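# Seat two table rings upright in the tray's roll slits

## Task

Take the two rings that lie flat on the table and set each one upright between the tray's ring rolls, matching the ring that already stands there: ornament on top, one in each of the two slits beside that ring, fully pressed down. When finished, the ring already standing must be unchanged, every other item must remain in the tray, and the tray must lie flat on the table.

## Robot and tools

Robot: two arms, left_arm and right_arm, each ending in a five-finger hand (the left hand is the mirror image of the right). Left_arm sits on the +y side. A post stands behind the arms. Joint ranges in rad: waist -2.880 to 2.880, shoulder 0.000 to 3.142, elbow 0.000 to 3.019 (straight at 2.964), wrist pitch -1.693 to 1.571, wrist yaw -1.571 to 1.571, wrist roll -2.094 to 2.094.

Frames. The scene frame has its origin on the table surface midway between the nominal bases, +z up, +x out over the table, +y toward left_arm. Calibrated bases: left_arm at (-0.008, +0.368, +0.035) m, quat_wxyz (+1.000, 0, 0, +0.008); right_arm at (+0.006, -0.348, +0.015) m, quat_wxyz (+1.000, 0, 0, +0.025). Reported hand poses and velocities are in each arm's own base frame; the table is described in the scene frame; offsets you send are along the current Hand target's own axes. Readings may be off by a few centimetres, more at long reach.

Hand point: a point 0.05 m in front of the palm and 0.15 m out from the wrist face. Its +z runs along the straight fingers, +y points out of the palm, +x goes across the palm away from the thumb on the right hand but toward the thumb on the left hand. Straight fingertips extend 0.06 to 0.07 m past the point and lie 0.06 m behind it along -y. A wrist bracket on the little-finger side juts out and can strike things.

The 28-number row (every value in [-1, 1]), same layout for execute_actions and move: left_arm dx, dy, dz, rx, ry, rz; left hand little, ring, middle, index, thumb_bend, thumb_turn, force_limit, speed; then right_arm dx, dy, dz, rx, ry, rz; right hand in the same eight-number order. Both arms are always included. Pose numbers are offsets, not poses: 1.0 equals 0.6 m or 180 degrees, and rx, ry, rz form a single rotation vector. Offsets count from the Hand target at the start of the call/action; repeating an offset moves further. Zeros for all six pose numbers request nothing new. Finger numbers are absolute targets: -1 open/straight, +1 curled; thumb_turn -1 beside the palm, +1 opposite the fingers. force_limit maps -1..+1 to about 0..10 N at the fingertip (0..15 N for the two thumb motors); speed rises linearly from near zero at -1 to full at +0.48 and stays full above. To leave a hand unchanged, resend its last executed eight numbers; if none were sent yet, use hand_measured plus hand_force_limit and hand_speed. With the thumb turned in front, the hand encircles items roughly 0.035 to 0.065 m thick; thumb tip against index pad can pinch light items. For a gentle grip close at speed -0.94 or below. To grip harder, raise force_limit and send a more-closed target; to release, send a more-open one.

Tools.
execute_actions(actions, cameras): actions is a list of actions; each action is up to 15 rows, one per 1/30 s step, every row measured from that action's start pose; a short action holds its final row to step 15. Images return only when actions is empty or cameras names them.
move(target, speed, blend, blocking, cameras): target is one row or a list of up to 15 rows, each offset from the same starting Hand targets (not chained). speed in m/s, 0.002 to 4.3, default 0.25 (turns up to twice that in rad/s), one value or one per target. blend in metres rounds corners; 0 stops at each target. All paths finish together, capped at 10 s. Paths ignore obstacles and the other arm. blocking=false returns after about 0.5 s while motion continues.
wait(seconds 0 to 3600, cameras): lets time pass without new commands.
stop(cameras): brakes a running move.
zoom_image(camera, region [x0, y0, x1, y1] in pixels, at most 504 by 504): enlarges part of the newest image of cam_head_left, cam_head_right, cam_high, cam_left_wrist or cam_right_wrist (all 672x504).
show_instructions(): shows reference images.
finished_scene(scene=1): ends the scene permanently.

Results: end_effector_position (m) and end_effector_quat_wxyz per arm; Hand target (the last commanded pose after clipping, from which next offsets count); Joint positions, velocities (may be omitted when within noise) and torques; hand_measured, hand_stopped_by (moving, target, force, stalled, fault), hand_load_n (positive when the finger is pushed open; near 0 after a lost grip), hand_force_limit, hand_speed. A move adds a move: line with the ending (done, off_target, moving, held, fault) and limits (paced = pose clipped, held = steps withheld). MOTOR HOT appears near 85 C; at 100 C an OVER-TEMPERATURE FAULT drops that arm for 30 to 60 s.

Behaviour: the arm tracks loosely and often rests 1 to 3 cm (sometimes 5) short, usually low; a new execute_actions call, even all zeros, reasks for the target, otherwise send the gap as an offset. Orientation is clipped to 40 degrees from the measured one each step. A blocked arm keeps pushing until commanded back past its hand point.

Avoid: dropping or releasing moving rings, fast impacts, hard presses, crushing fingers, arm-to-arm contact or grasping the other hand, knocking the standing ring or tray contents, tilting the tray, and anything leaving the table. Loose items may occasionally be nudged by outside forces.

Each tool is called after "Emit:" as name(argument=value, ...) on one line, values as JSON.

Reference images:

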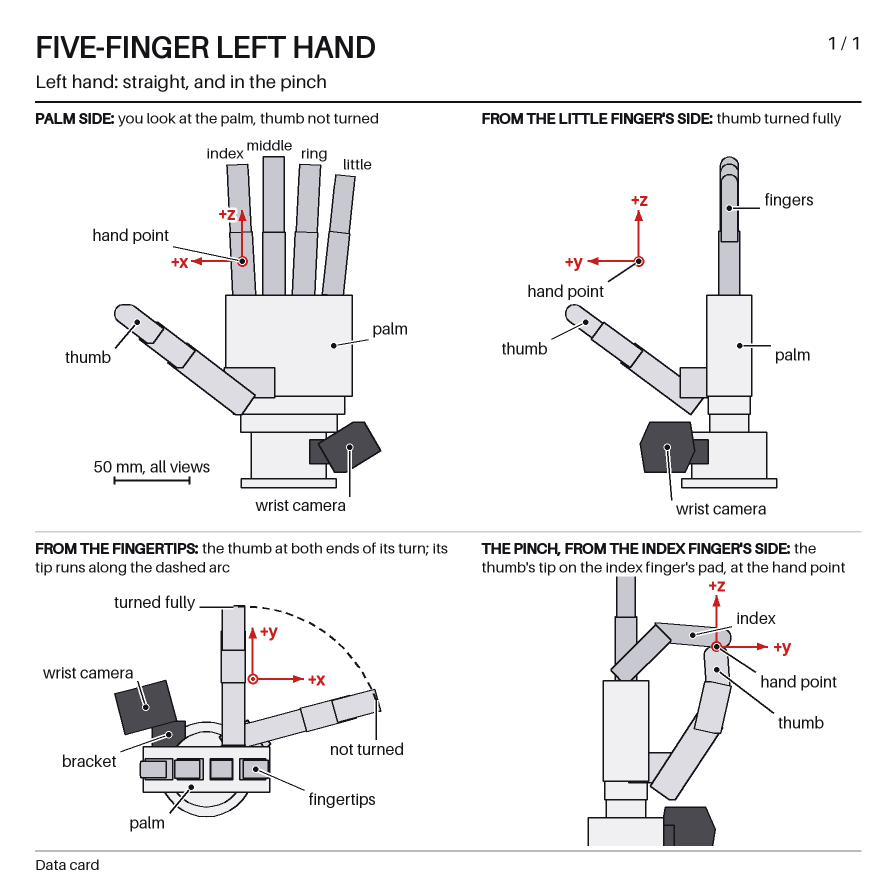

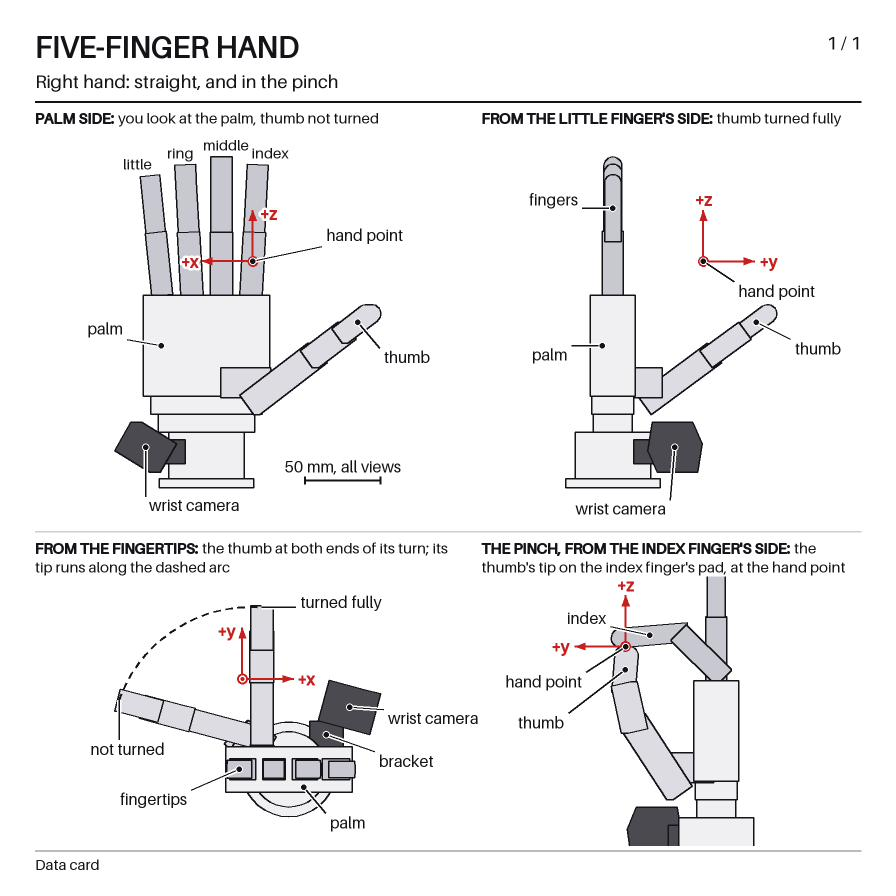

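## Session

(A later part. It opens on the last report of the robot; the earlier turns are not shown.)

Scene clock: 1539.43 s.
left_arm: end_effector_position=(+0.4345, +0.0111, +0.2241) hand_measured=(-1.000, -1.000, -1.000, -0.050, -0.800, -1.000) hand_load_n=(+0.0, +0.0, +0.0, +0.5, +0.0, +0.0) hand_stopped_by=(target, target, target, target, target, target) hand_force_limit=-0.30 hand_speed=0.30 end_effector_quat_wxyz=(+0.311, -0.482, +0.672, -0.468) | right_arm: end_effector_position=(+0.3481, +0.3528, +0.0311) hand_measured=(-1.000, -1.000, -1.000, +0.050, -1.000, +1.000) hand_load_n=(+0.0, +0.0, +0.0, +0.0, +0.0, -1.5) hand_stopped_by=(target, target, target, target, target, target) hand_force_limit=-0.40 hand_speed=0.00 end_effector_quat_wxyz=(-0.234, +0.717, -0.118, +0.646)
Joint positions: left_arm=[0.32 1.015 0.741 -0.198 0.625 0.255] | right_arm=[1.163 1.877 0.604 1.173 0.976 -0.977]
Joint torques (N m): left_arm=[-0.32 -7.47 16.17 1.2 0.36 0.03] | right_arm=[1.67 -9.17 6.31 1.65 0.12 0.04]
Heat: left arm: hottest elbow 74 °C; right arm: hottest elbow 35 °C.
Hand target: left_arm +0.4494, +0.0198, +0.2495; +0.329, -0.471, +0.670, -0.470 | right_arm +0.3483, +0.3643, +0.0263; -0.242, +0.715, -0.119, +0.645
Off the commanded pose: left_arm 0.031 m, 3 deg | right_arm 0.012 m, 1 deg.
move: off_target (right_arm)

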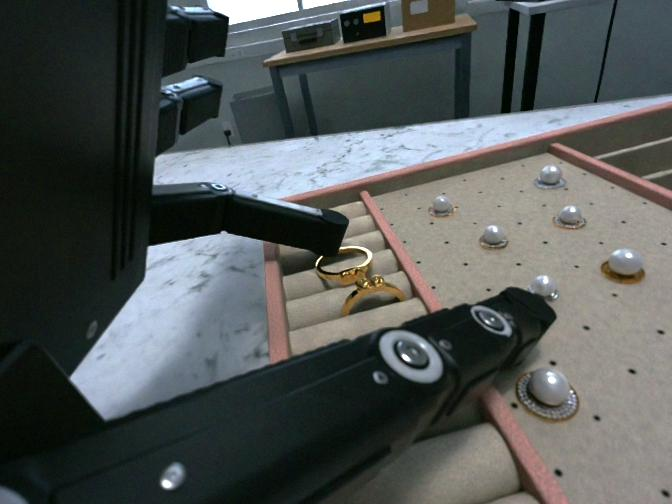

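Emit:
move(target=[[0,0,0,0,0,0,-1,-1,-1,-0.05,-0.8,-1,-0.3,0.3,0.0216,-0.0125,-0.0013,0,0,0,-1,-1,-1,0.05,-1,1,-0.4,0],[0,0,0,0,0,0,-1,-1,-1,-0.05,-0.8,-1,-0.3,0.3,0.0216,-0.0125,-0.0013,0,0,0,-1,-1,-1,0.05,-0.1,0.6,-0.4,0],[0,0,0,0,0,0,-1,-1,-1,-0.05,-0.8,-1,-0.3,0.3,0.0072,-0.0042,-0.0004,0,0,0,-1,-1,-1,0.05,-0.1,0.6,-0.4,0]], speed=0.06, cameras=["cam_right_wrist","cam_high","cam_head_left","cam_head_right"])

Emit:
zoom_image(camera="cam_high", region=[240, 250, 310, 300])

Emit:
zoom_image(camera="cam_head_left", region=[260, 240, 360, 340])

Emit:
zoom_image(camera="cam_right_wrist", region=[250, 180, 450, 360])

Scene clock: 1545.40 s.
left_arm: end_effector_position=(+0.4345, +0.0111, +0.2241) hand_measured=(-1.000, -1.000, -1.000, -0.050, -0.800, -1.000) hand_load_n=(+0.0, +0.0, +0.0, +0.0, +0.0, +0.0) hand_stopped_by=(target, target, target, target, target, target) hand_force_limit=-0.30 hand_speed=0.30 end_effector_quat_wxyz=(+0.311, -0.482, +0.672, -0.468) | right_arm: end_effector_position=(+0.3481, +0.3523, +0.0341) hand_measured=(-1.000, -1.000, -1.000, +0.050, -0.100, +0.600) hand_load_n=(-0.5, +0.0, +0.0, +0.0, +0.0, +0.0) hand_stopped_by=(target, target, target, target, target, target) hand_force_limit=-0.40 hand_speed=0.00 end_effector_quat_wxyz=(-0.231, +0.718, -0.116, +0.646)
Joint positions: left_arm=[0.32 1.015 0.741 -0.198 0.625 0.255] | right_arm=[1.163 1.865 0.604 1.156 0.978 -0.98]
Joint torques (N m): left_arm=[-0.91 -6.77 16.32 1.13 0.37 0.06] | right_arm=[1.55 -9.58 6.38 1.59 0.08 0.12]
Heat: left arm: hottest elbow 74 °C; right arm: hottest elbow 35 °C.
Hand target: left_arm +0.4494, +0.0198, +0.2495; +0.329, -0.471, +0.670, -0.470 | right_arm +0.3483, +0.3643, +0.0314; -0.242, +0.715, -0.119, +0.645
Off the commanded pose: left_arm 0.031 m, 3 deg | right_arm 0.012 m, 1 deg.
move: off_target (right_arm); target 2's new numbers were sent with right_arm's hand 0.014 m and 1 deg from that target
Images, in order (width x height): cam_head_left 672x504, cam_head_right 672x504, cam_high 672x504, cam_right_wrist 672x504.

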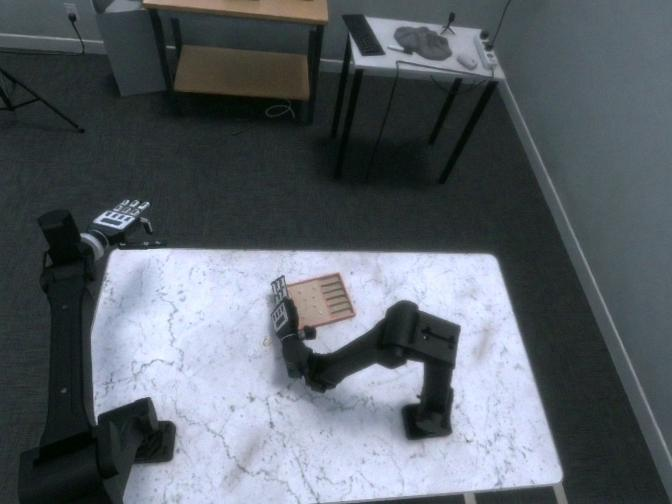

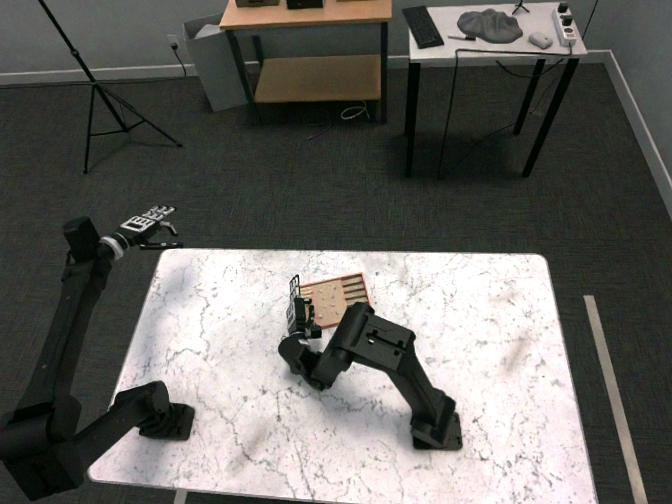

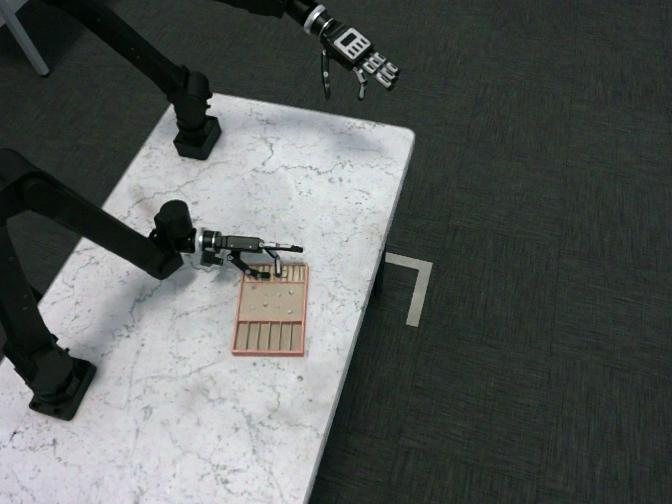

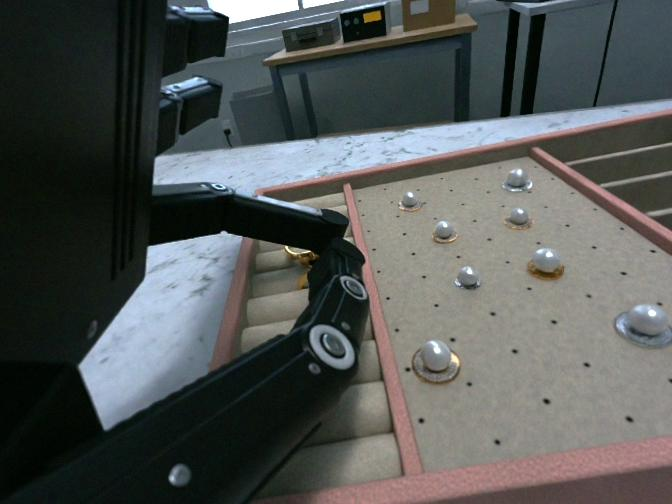

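Scaled by 7.200.

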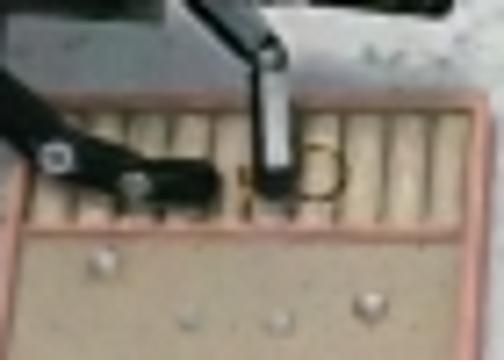

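Scaled by 5.040.

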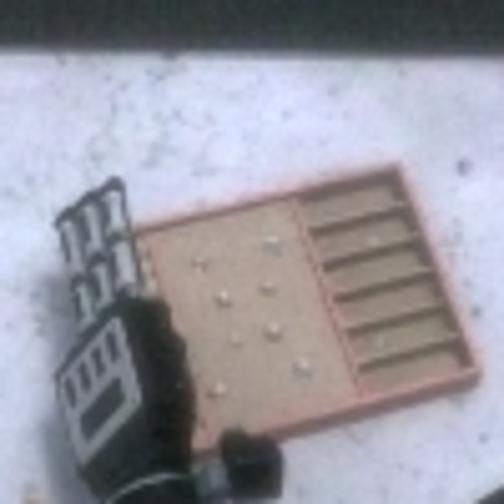

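Scaled by 2.520.

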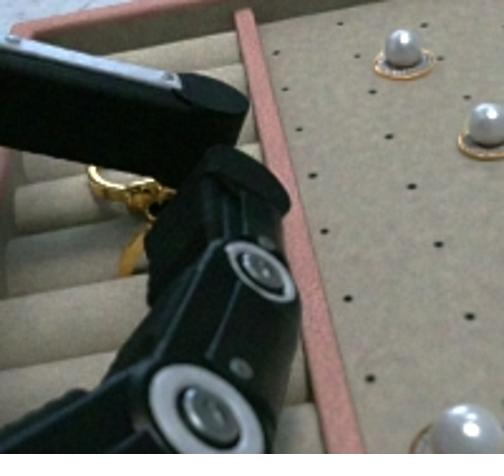

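Emit:
move(target=[0,0,0,0,0,0,-1,-1,-1,-0.05,-0.8,-1,-0.3,0.3,0.0432,-0.025,-0.0026,0,0,0,-1,-1,-1,0.05,-0.1,0.6,-0.4,0], speed=0.06, cameras=["cam_right_wrist","cam_high"])

Emit:
zoom_image(camera="cam_high", region=[230, 240, 320, 304])

Scene clock: 1554.67 s.
left_arm: end_effector_position=(+0.4345, +0.0111, +0.2241) hand_measured=(-1.000, -1.000, -1.000, -0.050, -0.800, -1.000) hand_load_n=(+0.0, -0.5, +0.0, +0.0, +0.0, +0.0) hand_stopped_by=(target, target, target, target, target, target) hand_force_limit=-0.30 hand_speed=0.30 end_effector_quat_wxyz=(+0.311, -0.482, +0.672, -0.468) | right_arm: end_effector_position=(+0.3484, +0.3529, +0.0552) hand_measured=(-1.000, -1.000, -1.000, +0.050, -0.100, +0.600) hand_load_n=(+0.0, +0.0, +0.0, +0.0, +0.5, +0.0) hand_stopped_by=(target, target, target, target, target, target) hand_force_limit=-0.40 hand_speed=0.00 end_effector_quat_wxyz=(-0.230, +0.719, -0.116, +0.646)
Joint positions: left_arm=[0.32 1.015 0.741 -0.198 0.625 0.255] | right_arm=[1.163 1.792 0.604 1.081 0.978 -0.98]
Joint torques (N m): left_arm=[-0.15 -6.83 16.39 1.22 0.35 -0.01] | right_arm=[1.32 -11.93 6.86 0.92 0.09 0.04]
Heat: left arm: hottest elbow 75 °C; right arm: hottest elbow 35 °C.
Hand target: left_arm +0.4494, +0.0198, +0.2495; +0.329, -0.471, +0.670, -0.470 | right_arm +0.3483, +0.3643, +0.0613; -0.242, +0.715, -0.119, +0.645
Off the commanded pose: left_arm 0.031 m, 3 deg | right_arm 0.013 m, 1 deg.
move: off_target (right_arm)
Images, in order (width x height): cam_high 672x504, cam_right_wrist 672x504.

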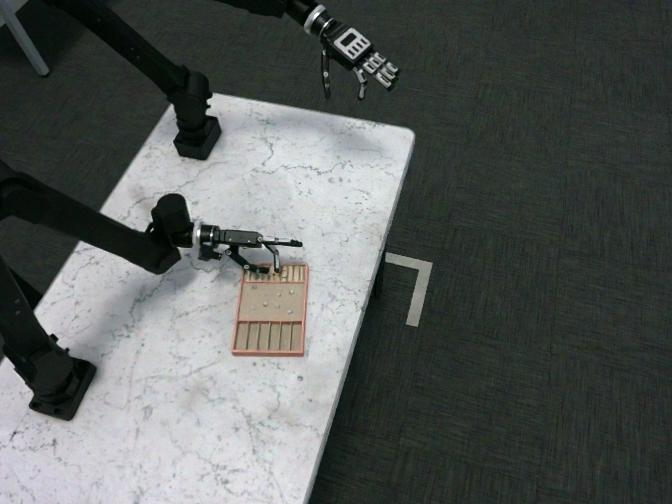

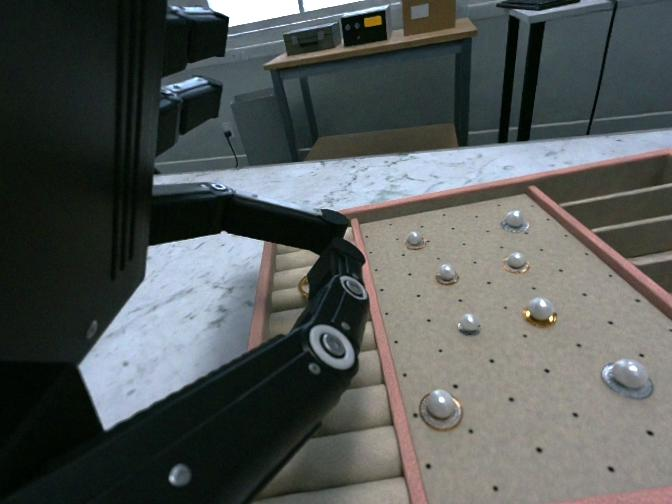

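Scaled by 5.600.

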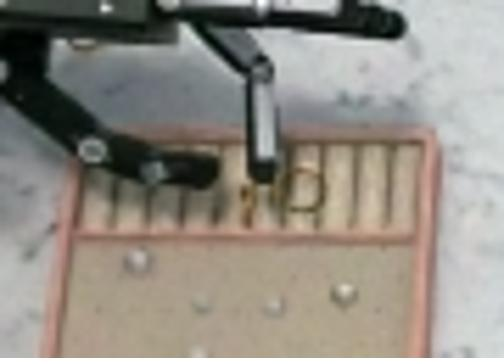

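Emit:
move(target=[0,0,0,0,0,0,-1,-1,-1,-0.05,-0.8,-1,-0.3,0.3,-0.005,-0.0146,0.0571,0,0,0,-1,-1,-1,0.05,-0.1,0.6,-0.4,0], speed=0.06, cameras=["cam_right_wrist","cam_high"])

Emit:
zoom_image(camera="cam_high", region=[250, 250, 320, 300])

Scene clock: 1566.10 s.
left_arm: end_effector_position=(+0.4345, +0.0111, +0.2241) hand_measured=(-1.000, -1.000, -1.000, -0.050, -0.800, -1.000) hand_load_n=(+0.0, +0.0, +0.0, +0.0, +0.0, -0.5) hand_stopped_by=(target, target, target, target, target, target) hand_force_limit=-0.30 hand_speed=0.30 end_effector_quat_wxyz=(+0.311, -0.482, +0.672, -0.468) | right_arm: end_effector_position=(+0.3720, +0.3744, +0.0654) hand_measured=(-1.000, -1.000, -1.000, +0.050, -0.100, +0.600) hand_load_n=(+0.0, +0.0, +0.0, +0.0, +0.0, +0.0) hand_stopped_by=(target, target, target, target, target, target) hand_force_limit=-0.40 hand_speed=0.00 end_effector_quat_wxyz=(-0.246, +0.714, -0.117, +0.644)
Joint positions: left_arm=[0.32 1.015 0.741 -0.198 0.625 0.255] | right_arm=[1.127 1.803 0.673 1.051 0.923 -0.98]
Joint torques (N m): left_arm=[-0.67 -6.95 16.38 1.24 0.39 0.08] | right_arm=[0.03 -10.52 8.32 0.91 0.05 -0.01]
Heat: left arm: hottest elbow 75 °C; right arm: hottest elbow 35 °C.
Hand target: left_arm +0.4494, +0.0198, +0.2495; +0.329, -0.471, +0.670, -0.470 | right_arm +0.3802, +0.3798, +0.0613; -0.242, +0.715, -0.119, +0.645
Off the commanded pose: left_arm 0.031 m, 3 deg | right_arm 0.011 m, 1 deg.
move: off_target (right_arm)
Images, in order (width x height): cam_high 672x504, cam_right_wrist 672x504.

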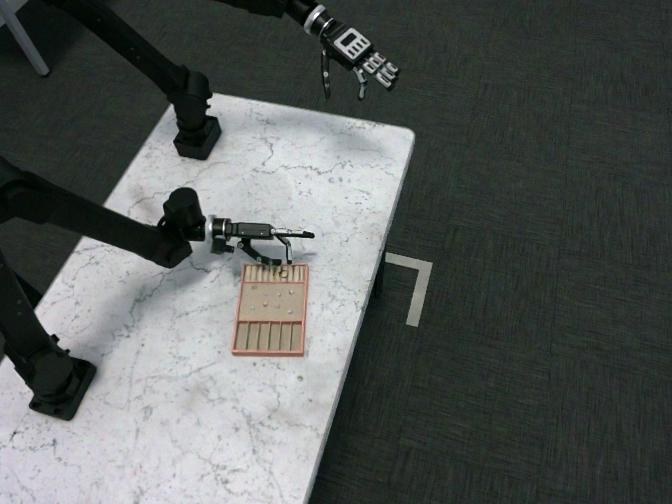

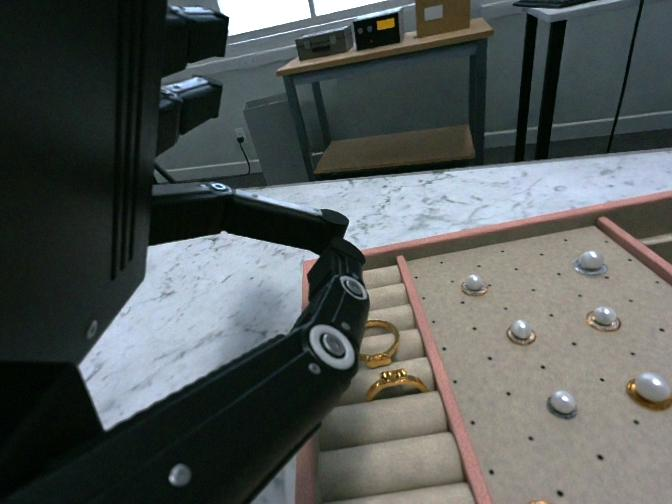

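Scaled by 7.200.

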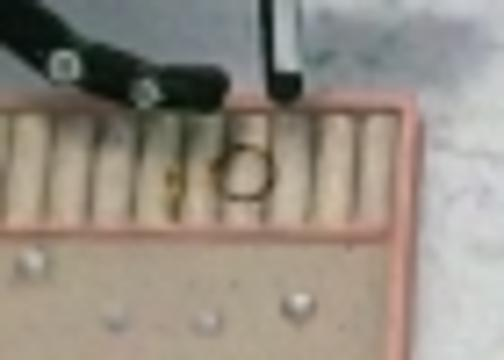

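Emit:
move(target=[0,0,0,0,0,0,-1,-1,-1,-0.05,-0.8,-1,-0.3,0.3,-0.026,0.0247,0.0128,0,0,0,-1,-1,-1,0.05,-0.1,0.6,-0.4,0], speed=0.06, cameras=["cam_right_wrist","cam_high"])

Emit:
zoom_image(camera="cam_high", region=[250, 250, 320, 300])

Emit:
zoom_image(camera="cam_right_wrist", region=[280, 200, 460, 370])

Scene clock: 1569.87 s.
left_arm: end_effector_position=(+0.4345, +0.0111, +0.2241) hand_measured=(-1.000, -1.000, -1.000, -0.050, -0.800, -1.000) hand_load_n=(+0.0, +0.0, +0.0, +0.0, +0.0, -0.5) hand_stopped_by=(target, target, target, target, target, target) hand_force_limit=-0.30 hand_speed=0.30 end_effector_quat_wxyz=(+0.311, -0.482, +0.672, -0.468) | right_arm: end_effector_position=(+0.3790, +0.3712, +0.0417) hand_measured=(-1.000, -1.000, -1.000, +0.050, -0.100, +0.600) hand_load_n=(+0.0, -0.5, +0.0, +0.0, +0.0, +0.0) hand_stopped_by=(target, target, target, target, target, target) hand_force_limit=-0.40 hand_speed=0.00 end_effector_quat_wxyz=(-0.240, +0.719, -0.113, +0.642)
Joint positions: left_arm=[0.32 1.015 0.741 -0.198 0.625 0.255] | right_arm=[1.108 1.871 0.677 1.096 0.903 -0.98]
Joint torques (N m): left_arm=[0.15 -7.18 16.47 1.11 0.32 0.02] | right_arm=[-0.03 -10.58 7.47 1.74 0.06 -0.02]
Heat: left arm: hottest elbow 75 °C; right arm: hottest elbow 35 °C.
Hand target: left_arm +0.4494, +0.0198, +0.2495; +0.329, -0.471, +0.670, -0.470 | right_arm +0.3876, +0.3763, +0.0401; -0.242, +0.715, -0.119, +0.645
Off the commanded pose: left_arm 0.031 m, 3 deg | right_arm 0.010 m, 1 deg.
move: done
Images, in order (width x height): cam_high 672x504, cam_right_wrist 672x504.

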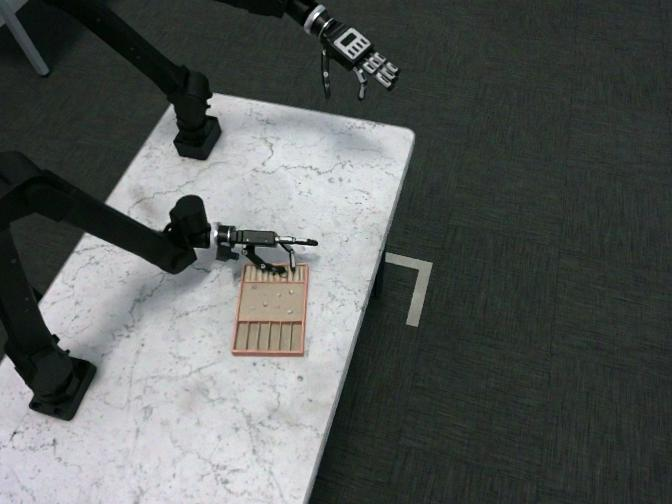

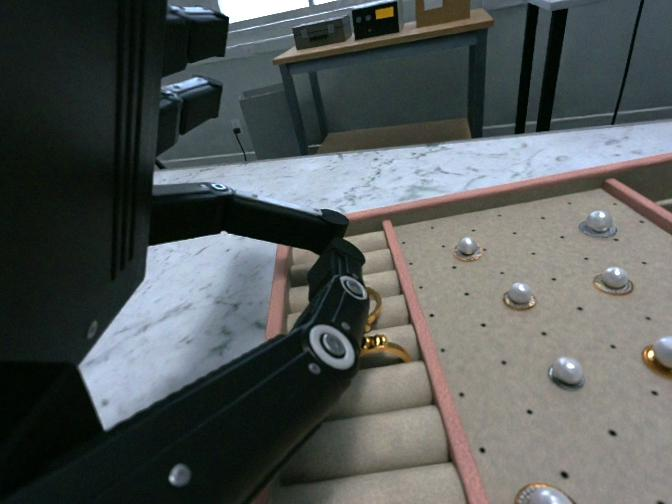

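Scaled by 7.200.

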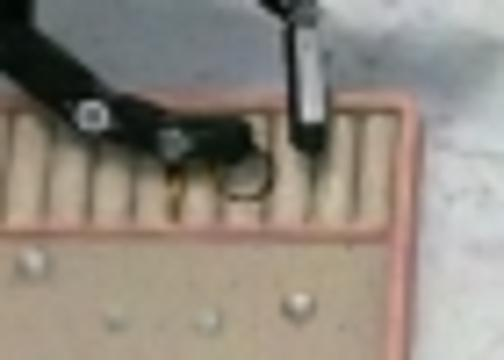

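Scaled by 2.800.

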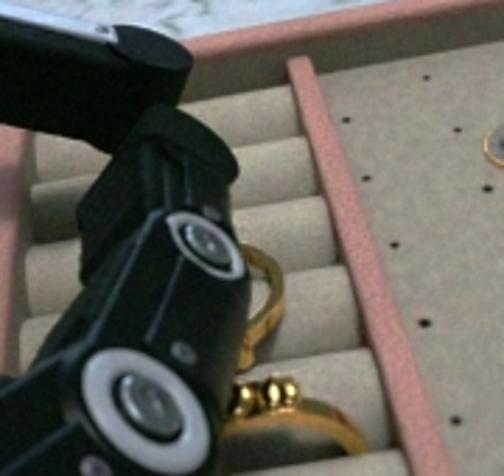

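Emit:
move(target=[0,0,0,0,0,0,-1,-1,-1,-0.05,-0.8,-1,-0.3,0.3,-0.0144,0.0083,0.0009,0,0,0,-1,-1,-1,0.05,-0.1,0.6,-0.4,0], speed=0.04, cameras=["cam_right_wrist","cam_high"])

Emit:
zoom_image(camera="cam_high", region=[250, 250, 320, 300])

Emit:
zoom_image(camera="cam_right_wrist", region=[280, 200, 460, 370])

Scene clock: 1572.47 s.
left_arm: end_effector_position=(+0.4345, +0.0111, +0.2241) hand_measured=(-1.000, -1.000, -1.000, -0.050, -0.800, -1.000) hand_load_n=(+0.0, +0.0, +0.0, +0.0, +0.0, -0.5) hand_stopped_by=(target, target, target, target, target, target) hand_force_limit=-0.30 hand_speed=0.30 end_effector_quat_wxyz=(+0.311, -0.482, +0.672, -0.468) | right_arm: end_effector_position=(+0.3787, +0.3707, +0.0317) hand_measured=(-1.000, -1.000, -1.000, +0.050, -0.100, +0.600) hand_load_n=(+0.0, +0.0, +0.0, +0.0, +0.0, +0.5) hand_stopped_by=(target, target, target, target, target, target) hand_force_limit=-0.40 hand_speed=0.00 end_effector_quat_wxyz=(-0.240, +0.720, -0.113, +0.642)
Joint positions: left_arm=[0.32 1.015 0.741 -0.198 0.625 0.255] | right_arm=[1.108 1.901 0.677 1.125 0.903 -0.98]
Joint torques (N m): left_arm=[-0.56 -7.36 16.31 1.21 0.32 0.09] | right_arm=[-0.03 -11.11 7.38 1.68 0.09 -0.03]
Heat: left arm: hottest elbow 75 °C; right arm: hottest elbow 35 °C.
Hand target: left_arm +0.4494, +0.0198, +0.2495; +0.329, -0.471, +0.670, -0.470 | right_arm +0.3877, +0.3763, +0.0300; -0.242, +0.715, -0.119, +0.645
Off the commanded pose: left_arm 0.031 m, 3 deg | right_arm 0.011 m, 1 deg.
move: off_target (right_arm)
Images, in order (width x height): cam_high 672x504, cam_right_wrist 672x504.

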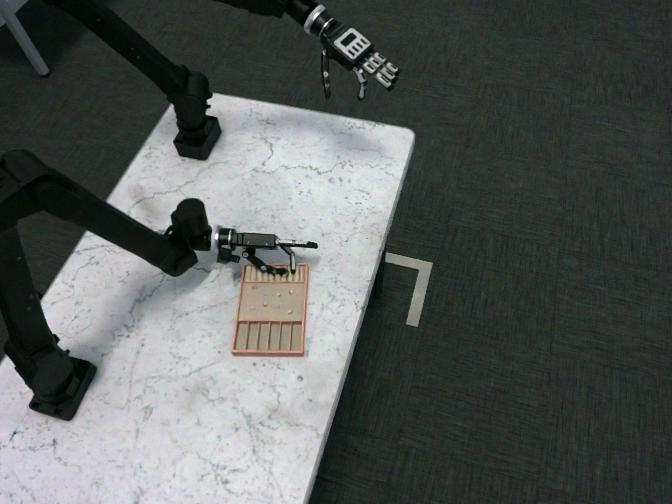

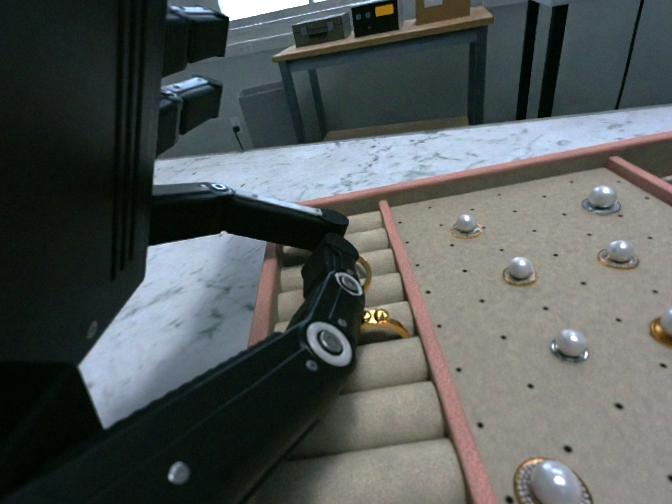

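Scaled by 7.200.

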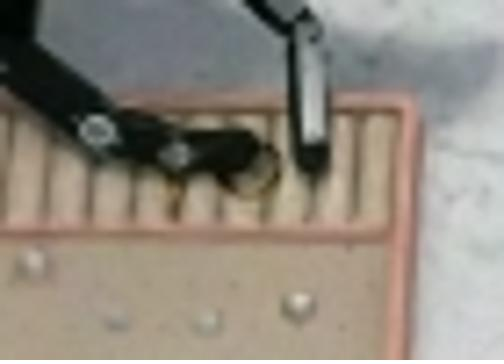

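Scaled by 2.800.

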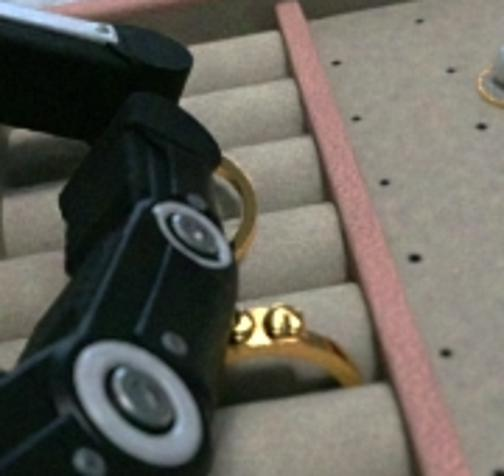

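Emit:
move(target=[0,0,0,0,0,0,-1,-1,-1,-0.05,-0.8,-1,-0.3,0.3,0,0,0,0,0,0,-1,-1,-1,0.2,-0.1,0.6,-0.6,-0.9], speed=0.04, cameras=["cam_right_wrist","cam_high"])

Emit:
zoom_image(camera="cam_high", region=[250, 250, 320, 300])

Emit:
zoom_image(camera="cam_right_wrist", region=[280, 200, 460, 370])

Scene clock: 1576.57 s.
left_arm: end_effector_position=(+0.4345, +0.0111, +0.2241) hand_measured=(-1.000, -1.000, -1.000, -0.050, -0.800, -1.000) hand_load_n=(+0.0, +0.0, +0.0, +0.0, +0.0, -0.5) hand_stopped_by=(target, target, target, target, target, target) hand_force_limit=-0.30 hand_speed=0.30 end_effector_quat_wxyz=(+0.311, -0.482, +0.672, -0.468) | right_arm: end_effector_position=(+0.3787, +0.3707, +0.0317) hand_measured=(-1.000, -1.000, -1.000, +0.200, -0.100, +0.600) hand_load_n=(+0.0, +0.0, +0.0, +1.0, +0.0, +0.0) hand_stopped_by=(target, target, target, target, target, target) hand_force_limit=-0.60 hand_speed=-0.90 end_effector_quat_wxyz=(-0.240, +0.720, -0.113, +0.642)
Joint positions: left_arm=[0.32 1.015 0.741 -0.198 0.625 0.255] | right_arm=[1.108 1.901 0.677 1.125 0.903 -0.98]
Joint torques (N m): left_arm=[0.09 -6.77 16.57 1.11 0.41 0.04] | right_arm=[-0.15 -10.99 7.28 1.72 0.11 -0.04]
Heat: left arm: hottest elbow 75 °C; right arm: hottest elbow 35 °C.
Hand target: left_arm +0.4494, +0.0198, +0.2495; +0.329, -0.471, +0.670, -0.470 | right_arm +0.3876, +0.3762, +0.0300; -0.242, +0.715, -0.119, +0.645
Off the commanded pose: left_arm 0.031 m, 3 deg | right_arm 0.011 m, 1 deg.
move: done
Images, in order (width x height): cam_high 672x504, cam_right_wrist 672x504.

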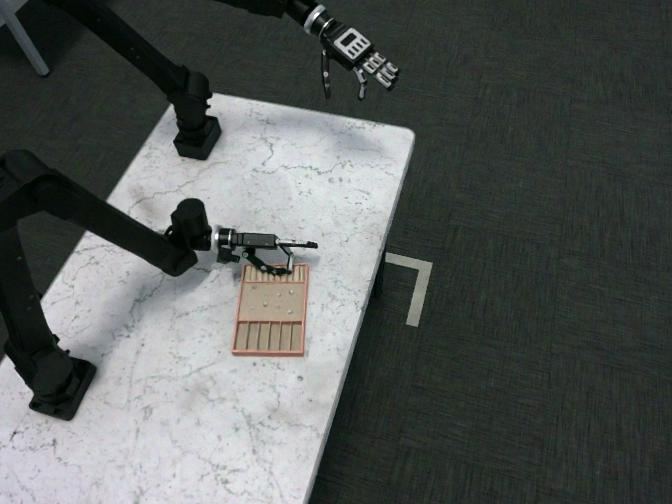

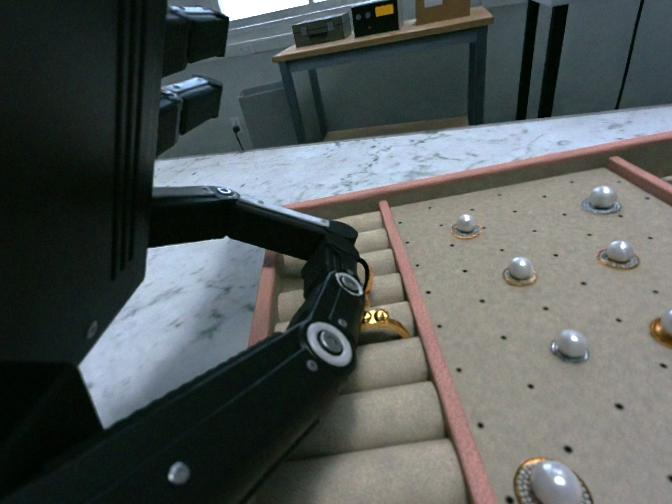

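Scaled by 7.200.

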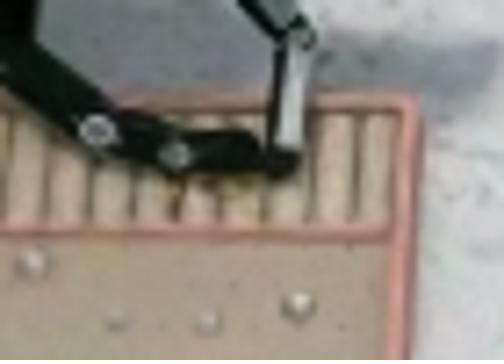

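Scaled by 2.800.

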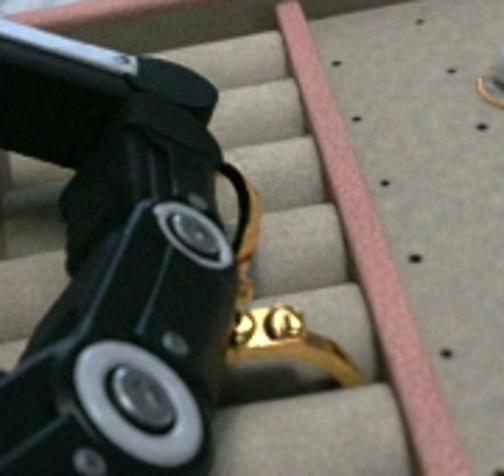

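Emit:
zoom_image(camera="cam_high", region=[264, 262, 300, 288])

Emit:
zoom_image(camera="cam_right_wrist", region=[330, 230, 420, 320])

Scaled by 14.000.

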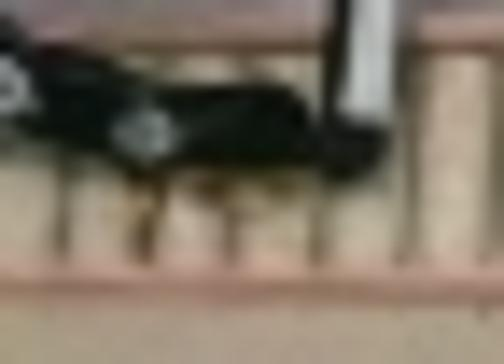

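Scaled by 5.600.

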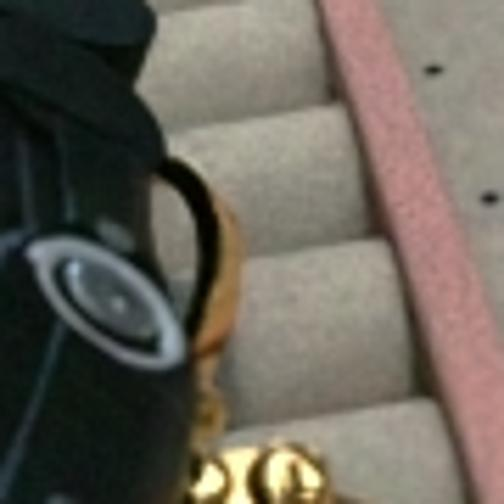

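Emit:
move(target=[0,0,0,0,0,0,-1,-1,-1,-0.05,-0.8,-1,-0.3,0.3,0,0,0,0,0,0,-1,-1,-1,0.35,-0.1,0.6,-0.5,-0.93], speed=0.04, cameras=["cam_right_wrist","cam_high"])

Emit:
zoom_image(camera="cam_high", region=[264, 262, 300, 288])

Emit:
zoom_image(camera="cam_right_wrist", region=[330, 230, 420, 320])

Scene clock: 1581.57 s.
left_arm: end_effector_position=(+0.4345, +0.0111, +0.2241) hand_measured=(-1.000, -1.000, -1.000, -0.050, -0.800, -1.000) hand_load_n=(+0.0, +0.0, +0.0, +0.0, +0.0, +0.0) hand_stopped_by=(target, target, target, target, target, target) hand_force_limit=-0.30 hand_speed=0.30 end_effector_quat_wxyz=(+0.311, -0.482, +0.672, -0.468) | right_arm: end_effector_position=(+0.3793, +0.3718, +0.0326) hand_measured=(-1.000, -1.000, -1.000, +0.232, -0.100, +0.600) hand_load_n=(+0.5, +0.0, +0.0, +2.5, +0.0, -0.5) hand_stopped_by=(target, target, target, force, target, target) hand_force_limit=-0.50 hand_speed=-0.93 end_effector_quat_wxyz=(-0.241, +0.719, -0.113, +0.642)
Joint positions: left_arm=[0.32 1.015 0.741 -0.198 0.625 0.255] | right_arm=[1.108 1.901 0.68 1.125 0.903 -0.98]
Joint torques (N m): left_arm=[-0.62 -7.36 16.24 1.28 0.35 0.07] | right_arm=[-0.21 -10.4 7.08 1.69 0.1 0]
Heat: left arm: hottest elbow 76 °C; right arm: hottest elbow 35 °C.
Hand target: left_arm +0.4494, +0.0198, +0.2495; +0.329, -0.471, +0.670, -0.470 | right_arm +0.3876, +0.3762, +0.0300; -0.242, +0.715, -0.119, +0.645
Off the commanded pose: left_arm 0.031 m, 3 deg | right_arm 0.010 m, 1 deg.
move: done
Images, in order (width x height): cam_high 672x504, cam_right_wrist 672x504.

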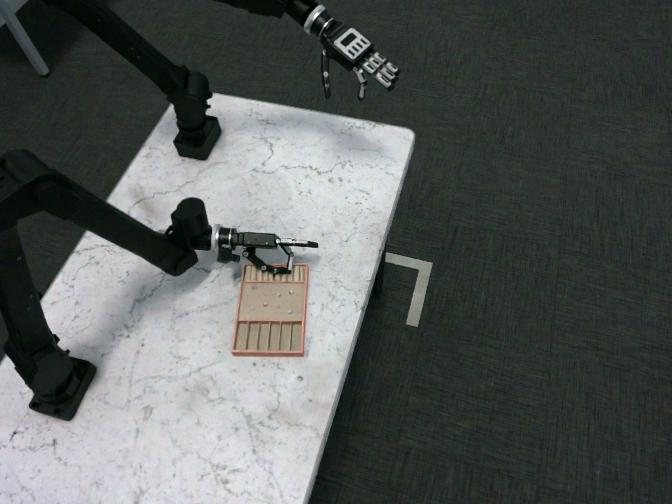

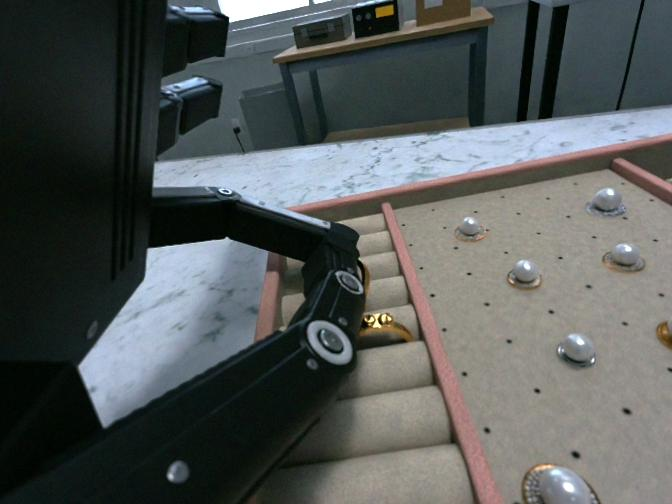

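Scaled by 14.000.

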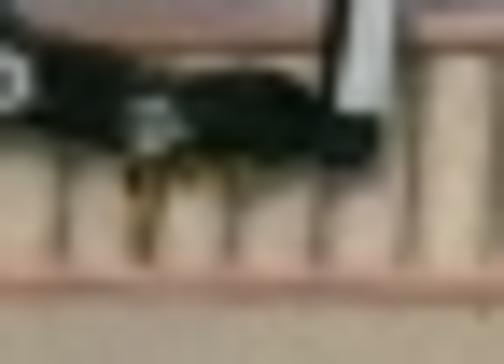

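Scaled by 5.600.

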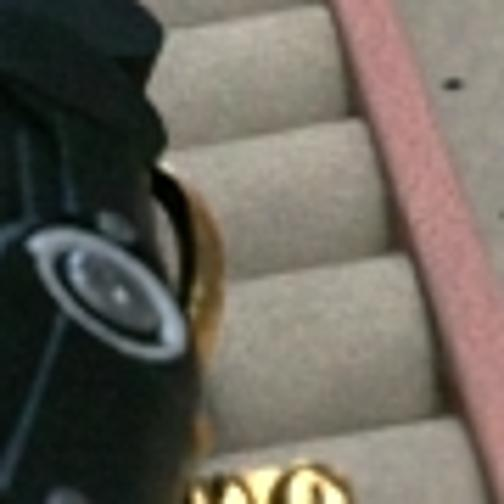

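Emit:
move(target=[[0,0,0,0,0,0,-1,-1,-1,-0.05,-0.8,-1,-0.3,0.3,0,0,0,0,0,0,-1,-1,-1,0.36,-0.1,0.6,-0.35,-0.93],[0,0,0,0,0,0,-1,-1,-1,-0.05,-0.8,-1,-0.3,0.3,0.0865,-0.0499,-0.0052,0,0,0,-1,-1,-1,0.36,-0.1,0.6,-0.35,-0.93]], speed=0.05, cameras=["cam_right_wrist","cam_high"])

Emit:
zoom_image(camera="cam_high", region=[250, 245, 320, 295])

Emit:
zoom_image(camera="cam_right_wrist", region=[300, 200, 440, 320])

Scene clock: 1586.27 s.
left_arm: end_effector_position=(+0.4345, +0.0111, +0.2241) hand_measured=(-1.000, -1.000, -1.000, -0.050, -0.800, -1.000) hand_load_n=(+0.0, +0.0, +0.0, +0.0, +0.0, +0.0) hand_stopped_by=(target, target, target, target, target, target) hand_force_limit=-0.30 hand_speed=0.30 end_effector_quat_wxyz=(+0.311, -0.482, +0.672, -0.468) | right_arm: end_effector_position=(+0.3789, +0.3710, +0.0794) hand_measured=(-1.000, -1.000, -1.000, +0.236, -0.100, +0.600) hand_load_n=(+0.0, +0.0, +0.0, +4.0, +0.0, +0.0) hand_stopped_by=(target, target, target, force, target, target) hand_force_limit=-0.35 hand_speed=-0.93 end_effector_quat_wxyz=(-0.238, +0.721, -0.111, +0.641)
Joint positions: left_arm=[0.32 1.015 0.741 -0.198 0.625 0.255] | right_arm=[1.108 1.75 0.68 0.964 0.903 -0.98]
Joint torques (N m): left_arm=[-0.21 -6.83 16.29 1.18 0.31 0.05] | right_arm=[0.38 -12.69 8.79 0.91 0.11 -0.07]
Heat: left arm: hottest elbow 76 °C; right arm: hottest elbow 35 °C.
Hand target: left_arm +0.4494, +0.0198, +0.2495; +0.329, -0.471, +0.670, -0.470 | right_arm +0.3876, +0.3762, +0.0901; -0.242, +0.715, -0.119, +0.645
Off the commanded pose: left_arm 0.031 m, 3 deg | right_arm 0.015 m, 1 deg.
move: off_target (right_arm)
Images, in order (width x height): cam_high 672x504, cam_right_wrist 672x504.

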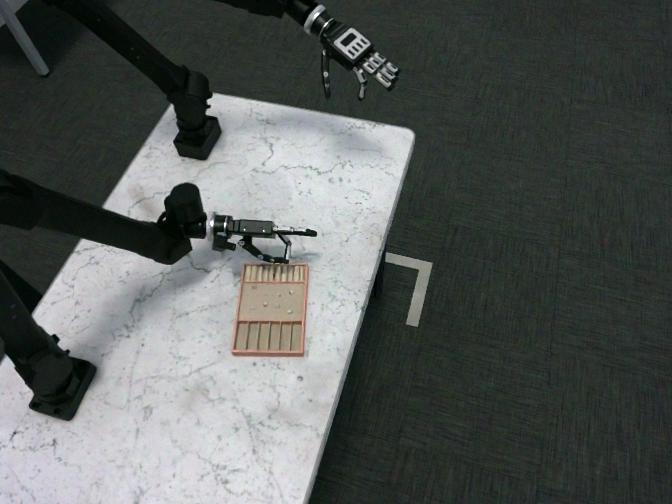

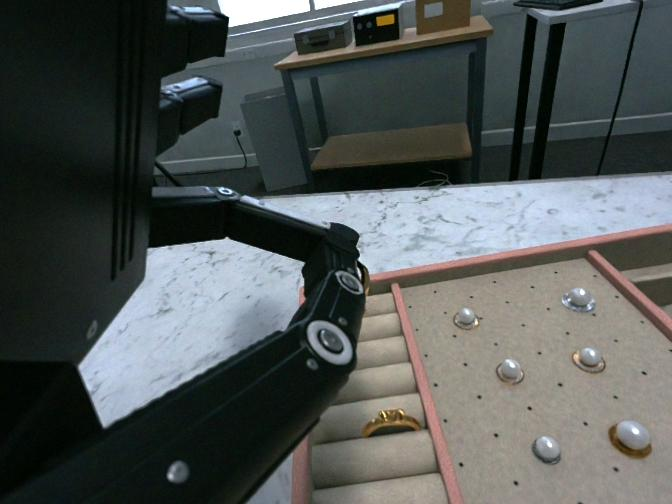

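Scaled by 7.200.

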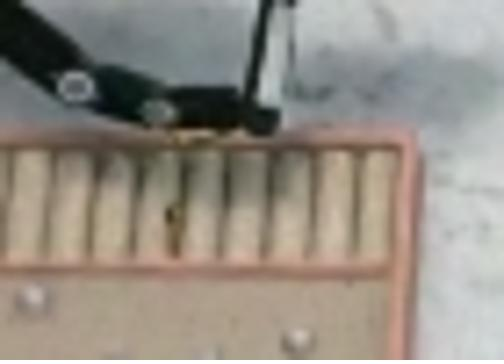

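Scaled by 3.600.

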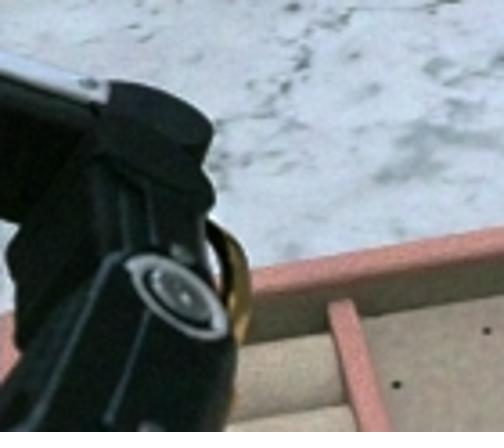

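Emit:
move(target=[[0,0,0,0,0,0,-1,-1,-1,-0.05,-0.8,-1,-0.3,0.3,0.0576,-0.0333,-0.0035,0,0,0,-1,-1,-1,0.36,-0.1,0.6,-0.35,-0.93],[0,0,0,0,0,0,-1,-1,-1,-0.05,-0.8,-1,-0.3,0.3,-0.0799,-0.2592,-0.0059,0.0961,-0.0555,-0.0614,-1,-1,-1,0.36,-0.1,0.6,-0.35,-0.93]], speed=0.1, blend=[0.01,0], cameras=["cam_right_wrist","cam_high"])

Emit:
zoom_image(camera="cam_right_wrist", region=[300, 200, 440, 320])

Scene clock: 1594.27 s.
left_arm: end_effector_position=(+0.4345, +0.0111, +0.2241) hand_measured=(-1.000, -1.000, -1.000, -0.050, -0.800, -1.000) hand_load_n=(+0.0, +0.0, +0.0, +0.0, +0.0, -0.5) hand_stopped_by=(target, target, target, target, target, target) hand_force_limit=-0.30 hand_speed=0.30 end_effector_quat_wxyz=(+0.311, -0.482, +0.672, -0.468) | right_arm: end_effector_position=(+0.3556, +0.5152, +0.1271) hand_measured=(-1.000, -1.000, -1.000, +0.236, -0.100, +0.600) hand_load_n=(+0.0, +0.0, +0.0, +4.0, +0.0, +0.0) hand_stopped_by=(target, target, target, force, target, target) hand_force_limit=-0.35 hand_speed=-0.93 end_effector_quat_wxyz=(-0.292, +0.733, +0.062, +0.611)
Joint positions: left_arm=[0.32 1.015 0.741 -0.198 0.625 0.255] | right_arm=[1.218 1.77 0.919 0.744 0.686 -1.142]
Joint torques (N m): left_arm=[-0.32 -6.77 16.34 1.05 0.39 0.08] | right_arm=[1.85 -11.81 11.95 1.1 0.03 -0.09]
Heat: left arm: hottest elbow 76 °C; right arm: hottest elbow 36 °C.
Hand target: left_arm +0.4494, +0.0198, +0.2495; +0.329, -0.471, +0.670, -0.470 | right_arm +0.3553, +0.5315, +0.1263; -0.293, +0.732, +0.070, +0.611
Off the commanded pose: left_arm 0.031 m, 3 deg | right_arm 0.016 m, 1 deg.
move: off_target (right_arm)
Images, in order (width x height): cam_high 672x504, cam_right_wrist 672x504.

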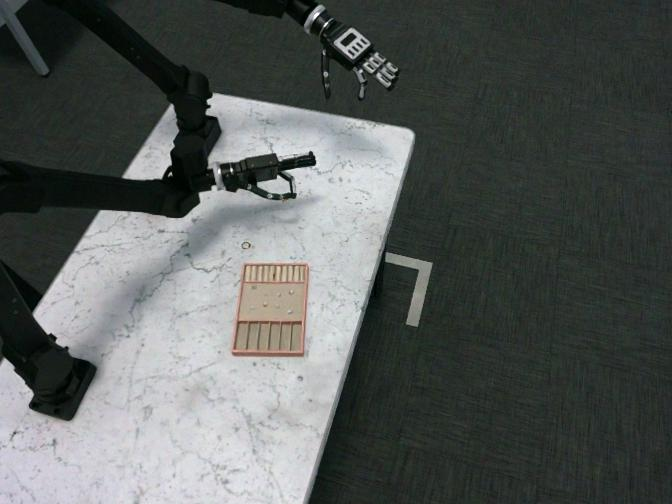

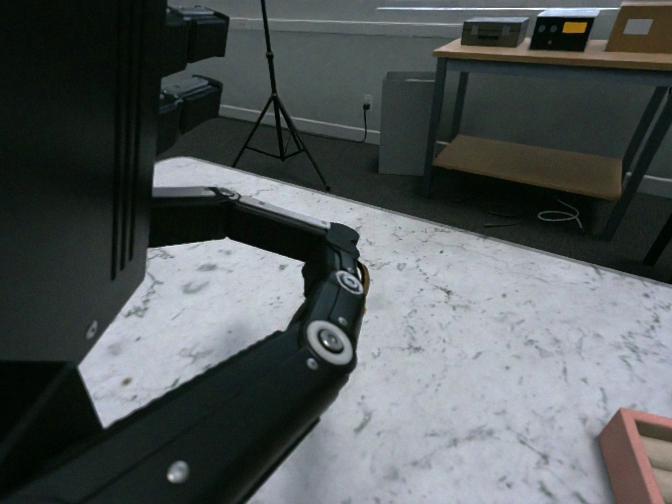

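Scaled by 3.600.

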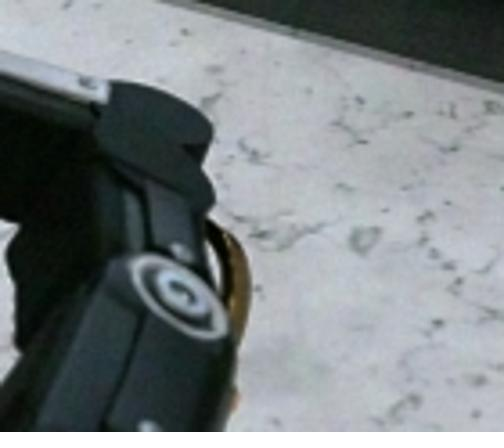

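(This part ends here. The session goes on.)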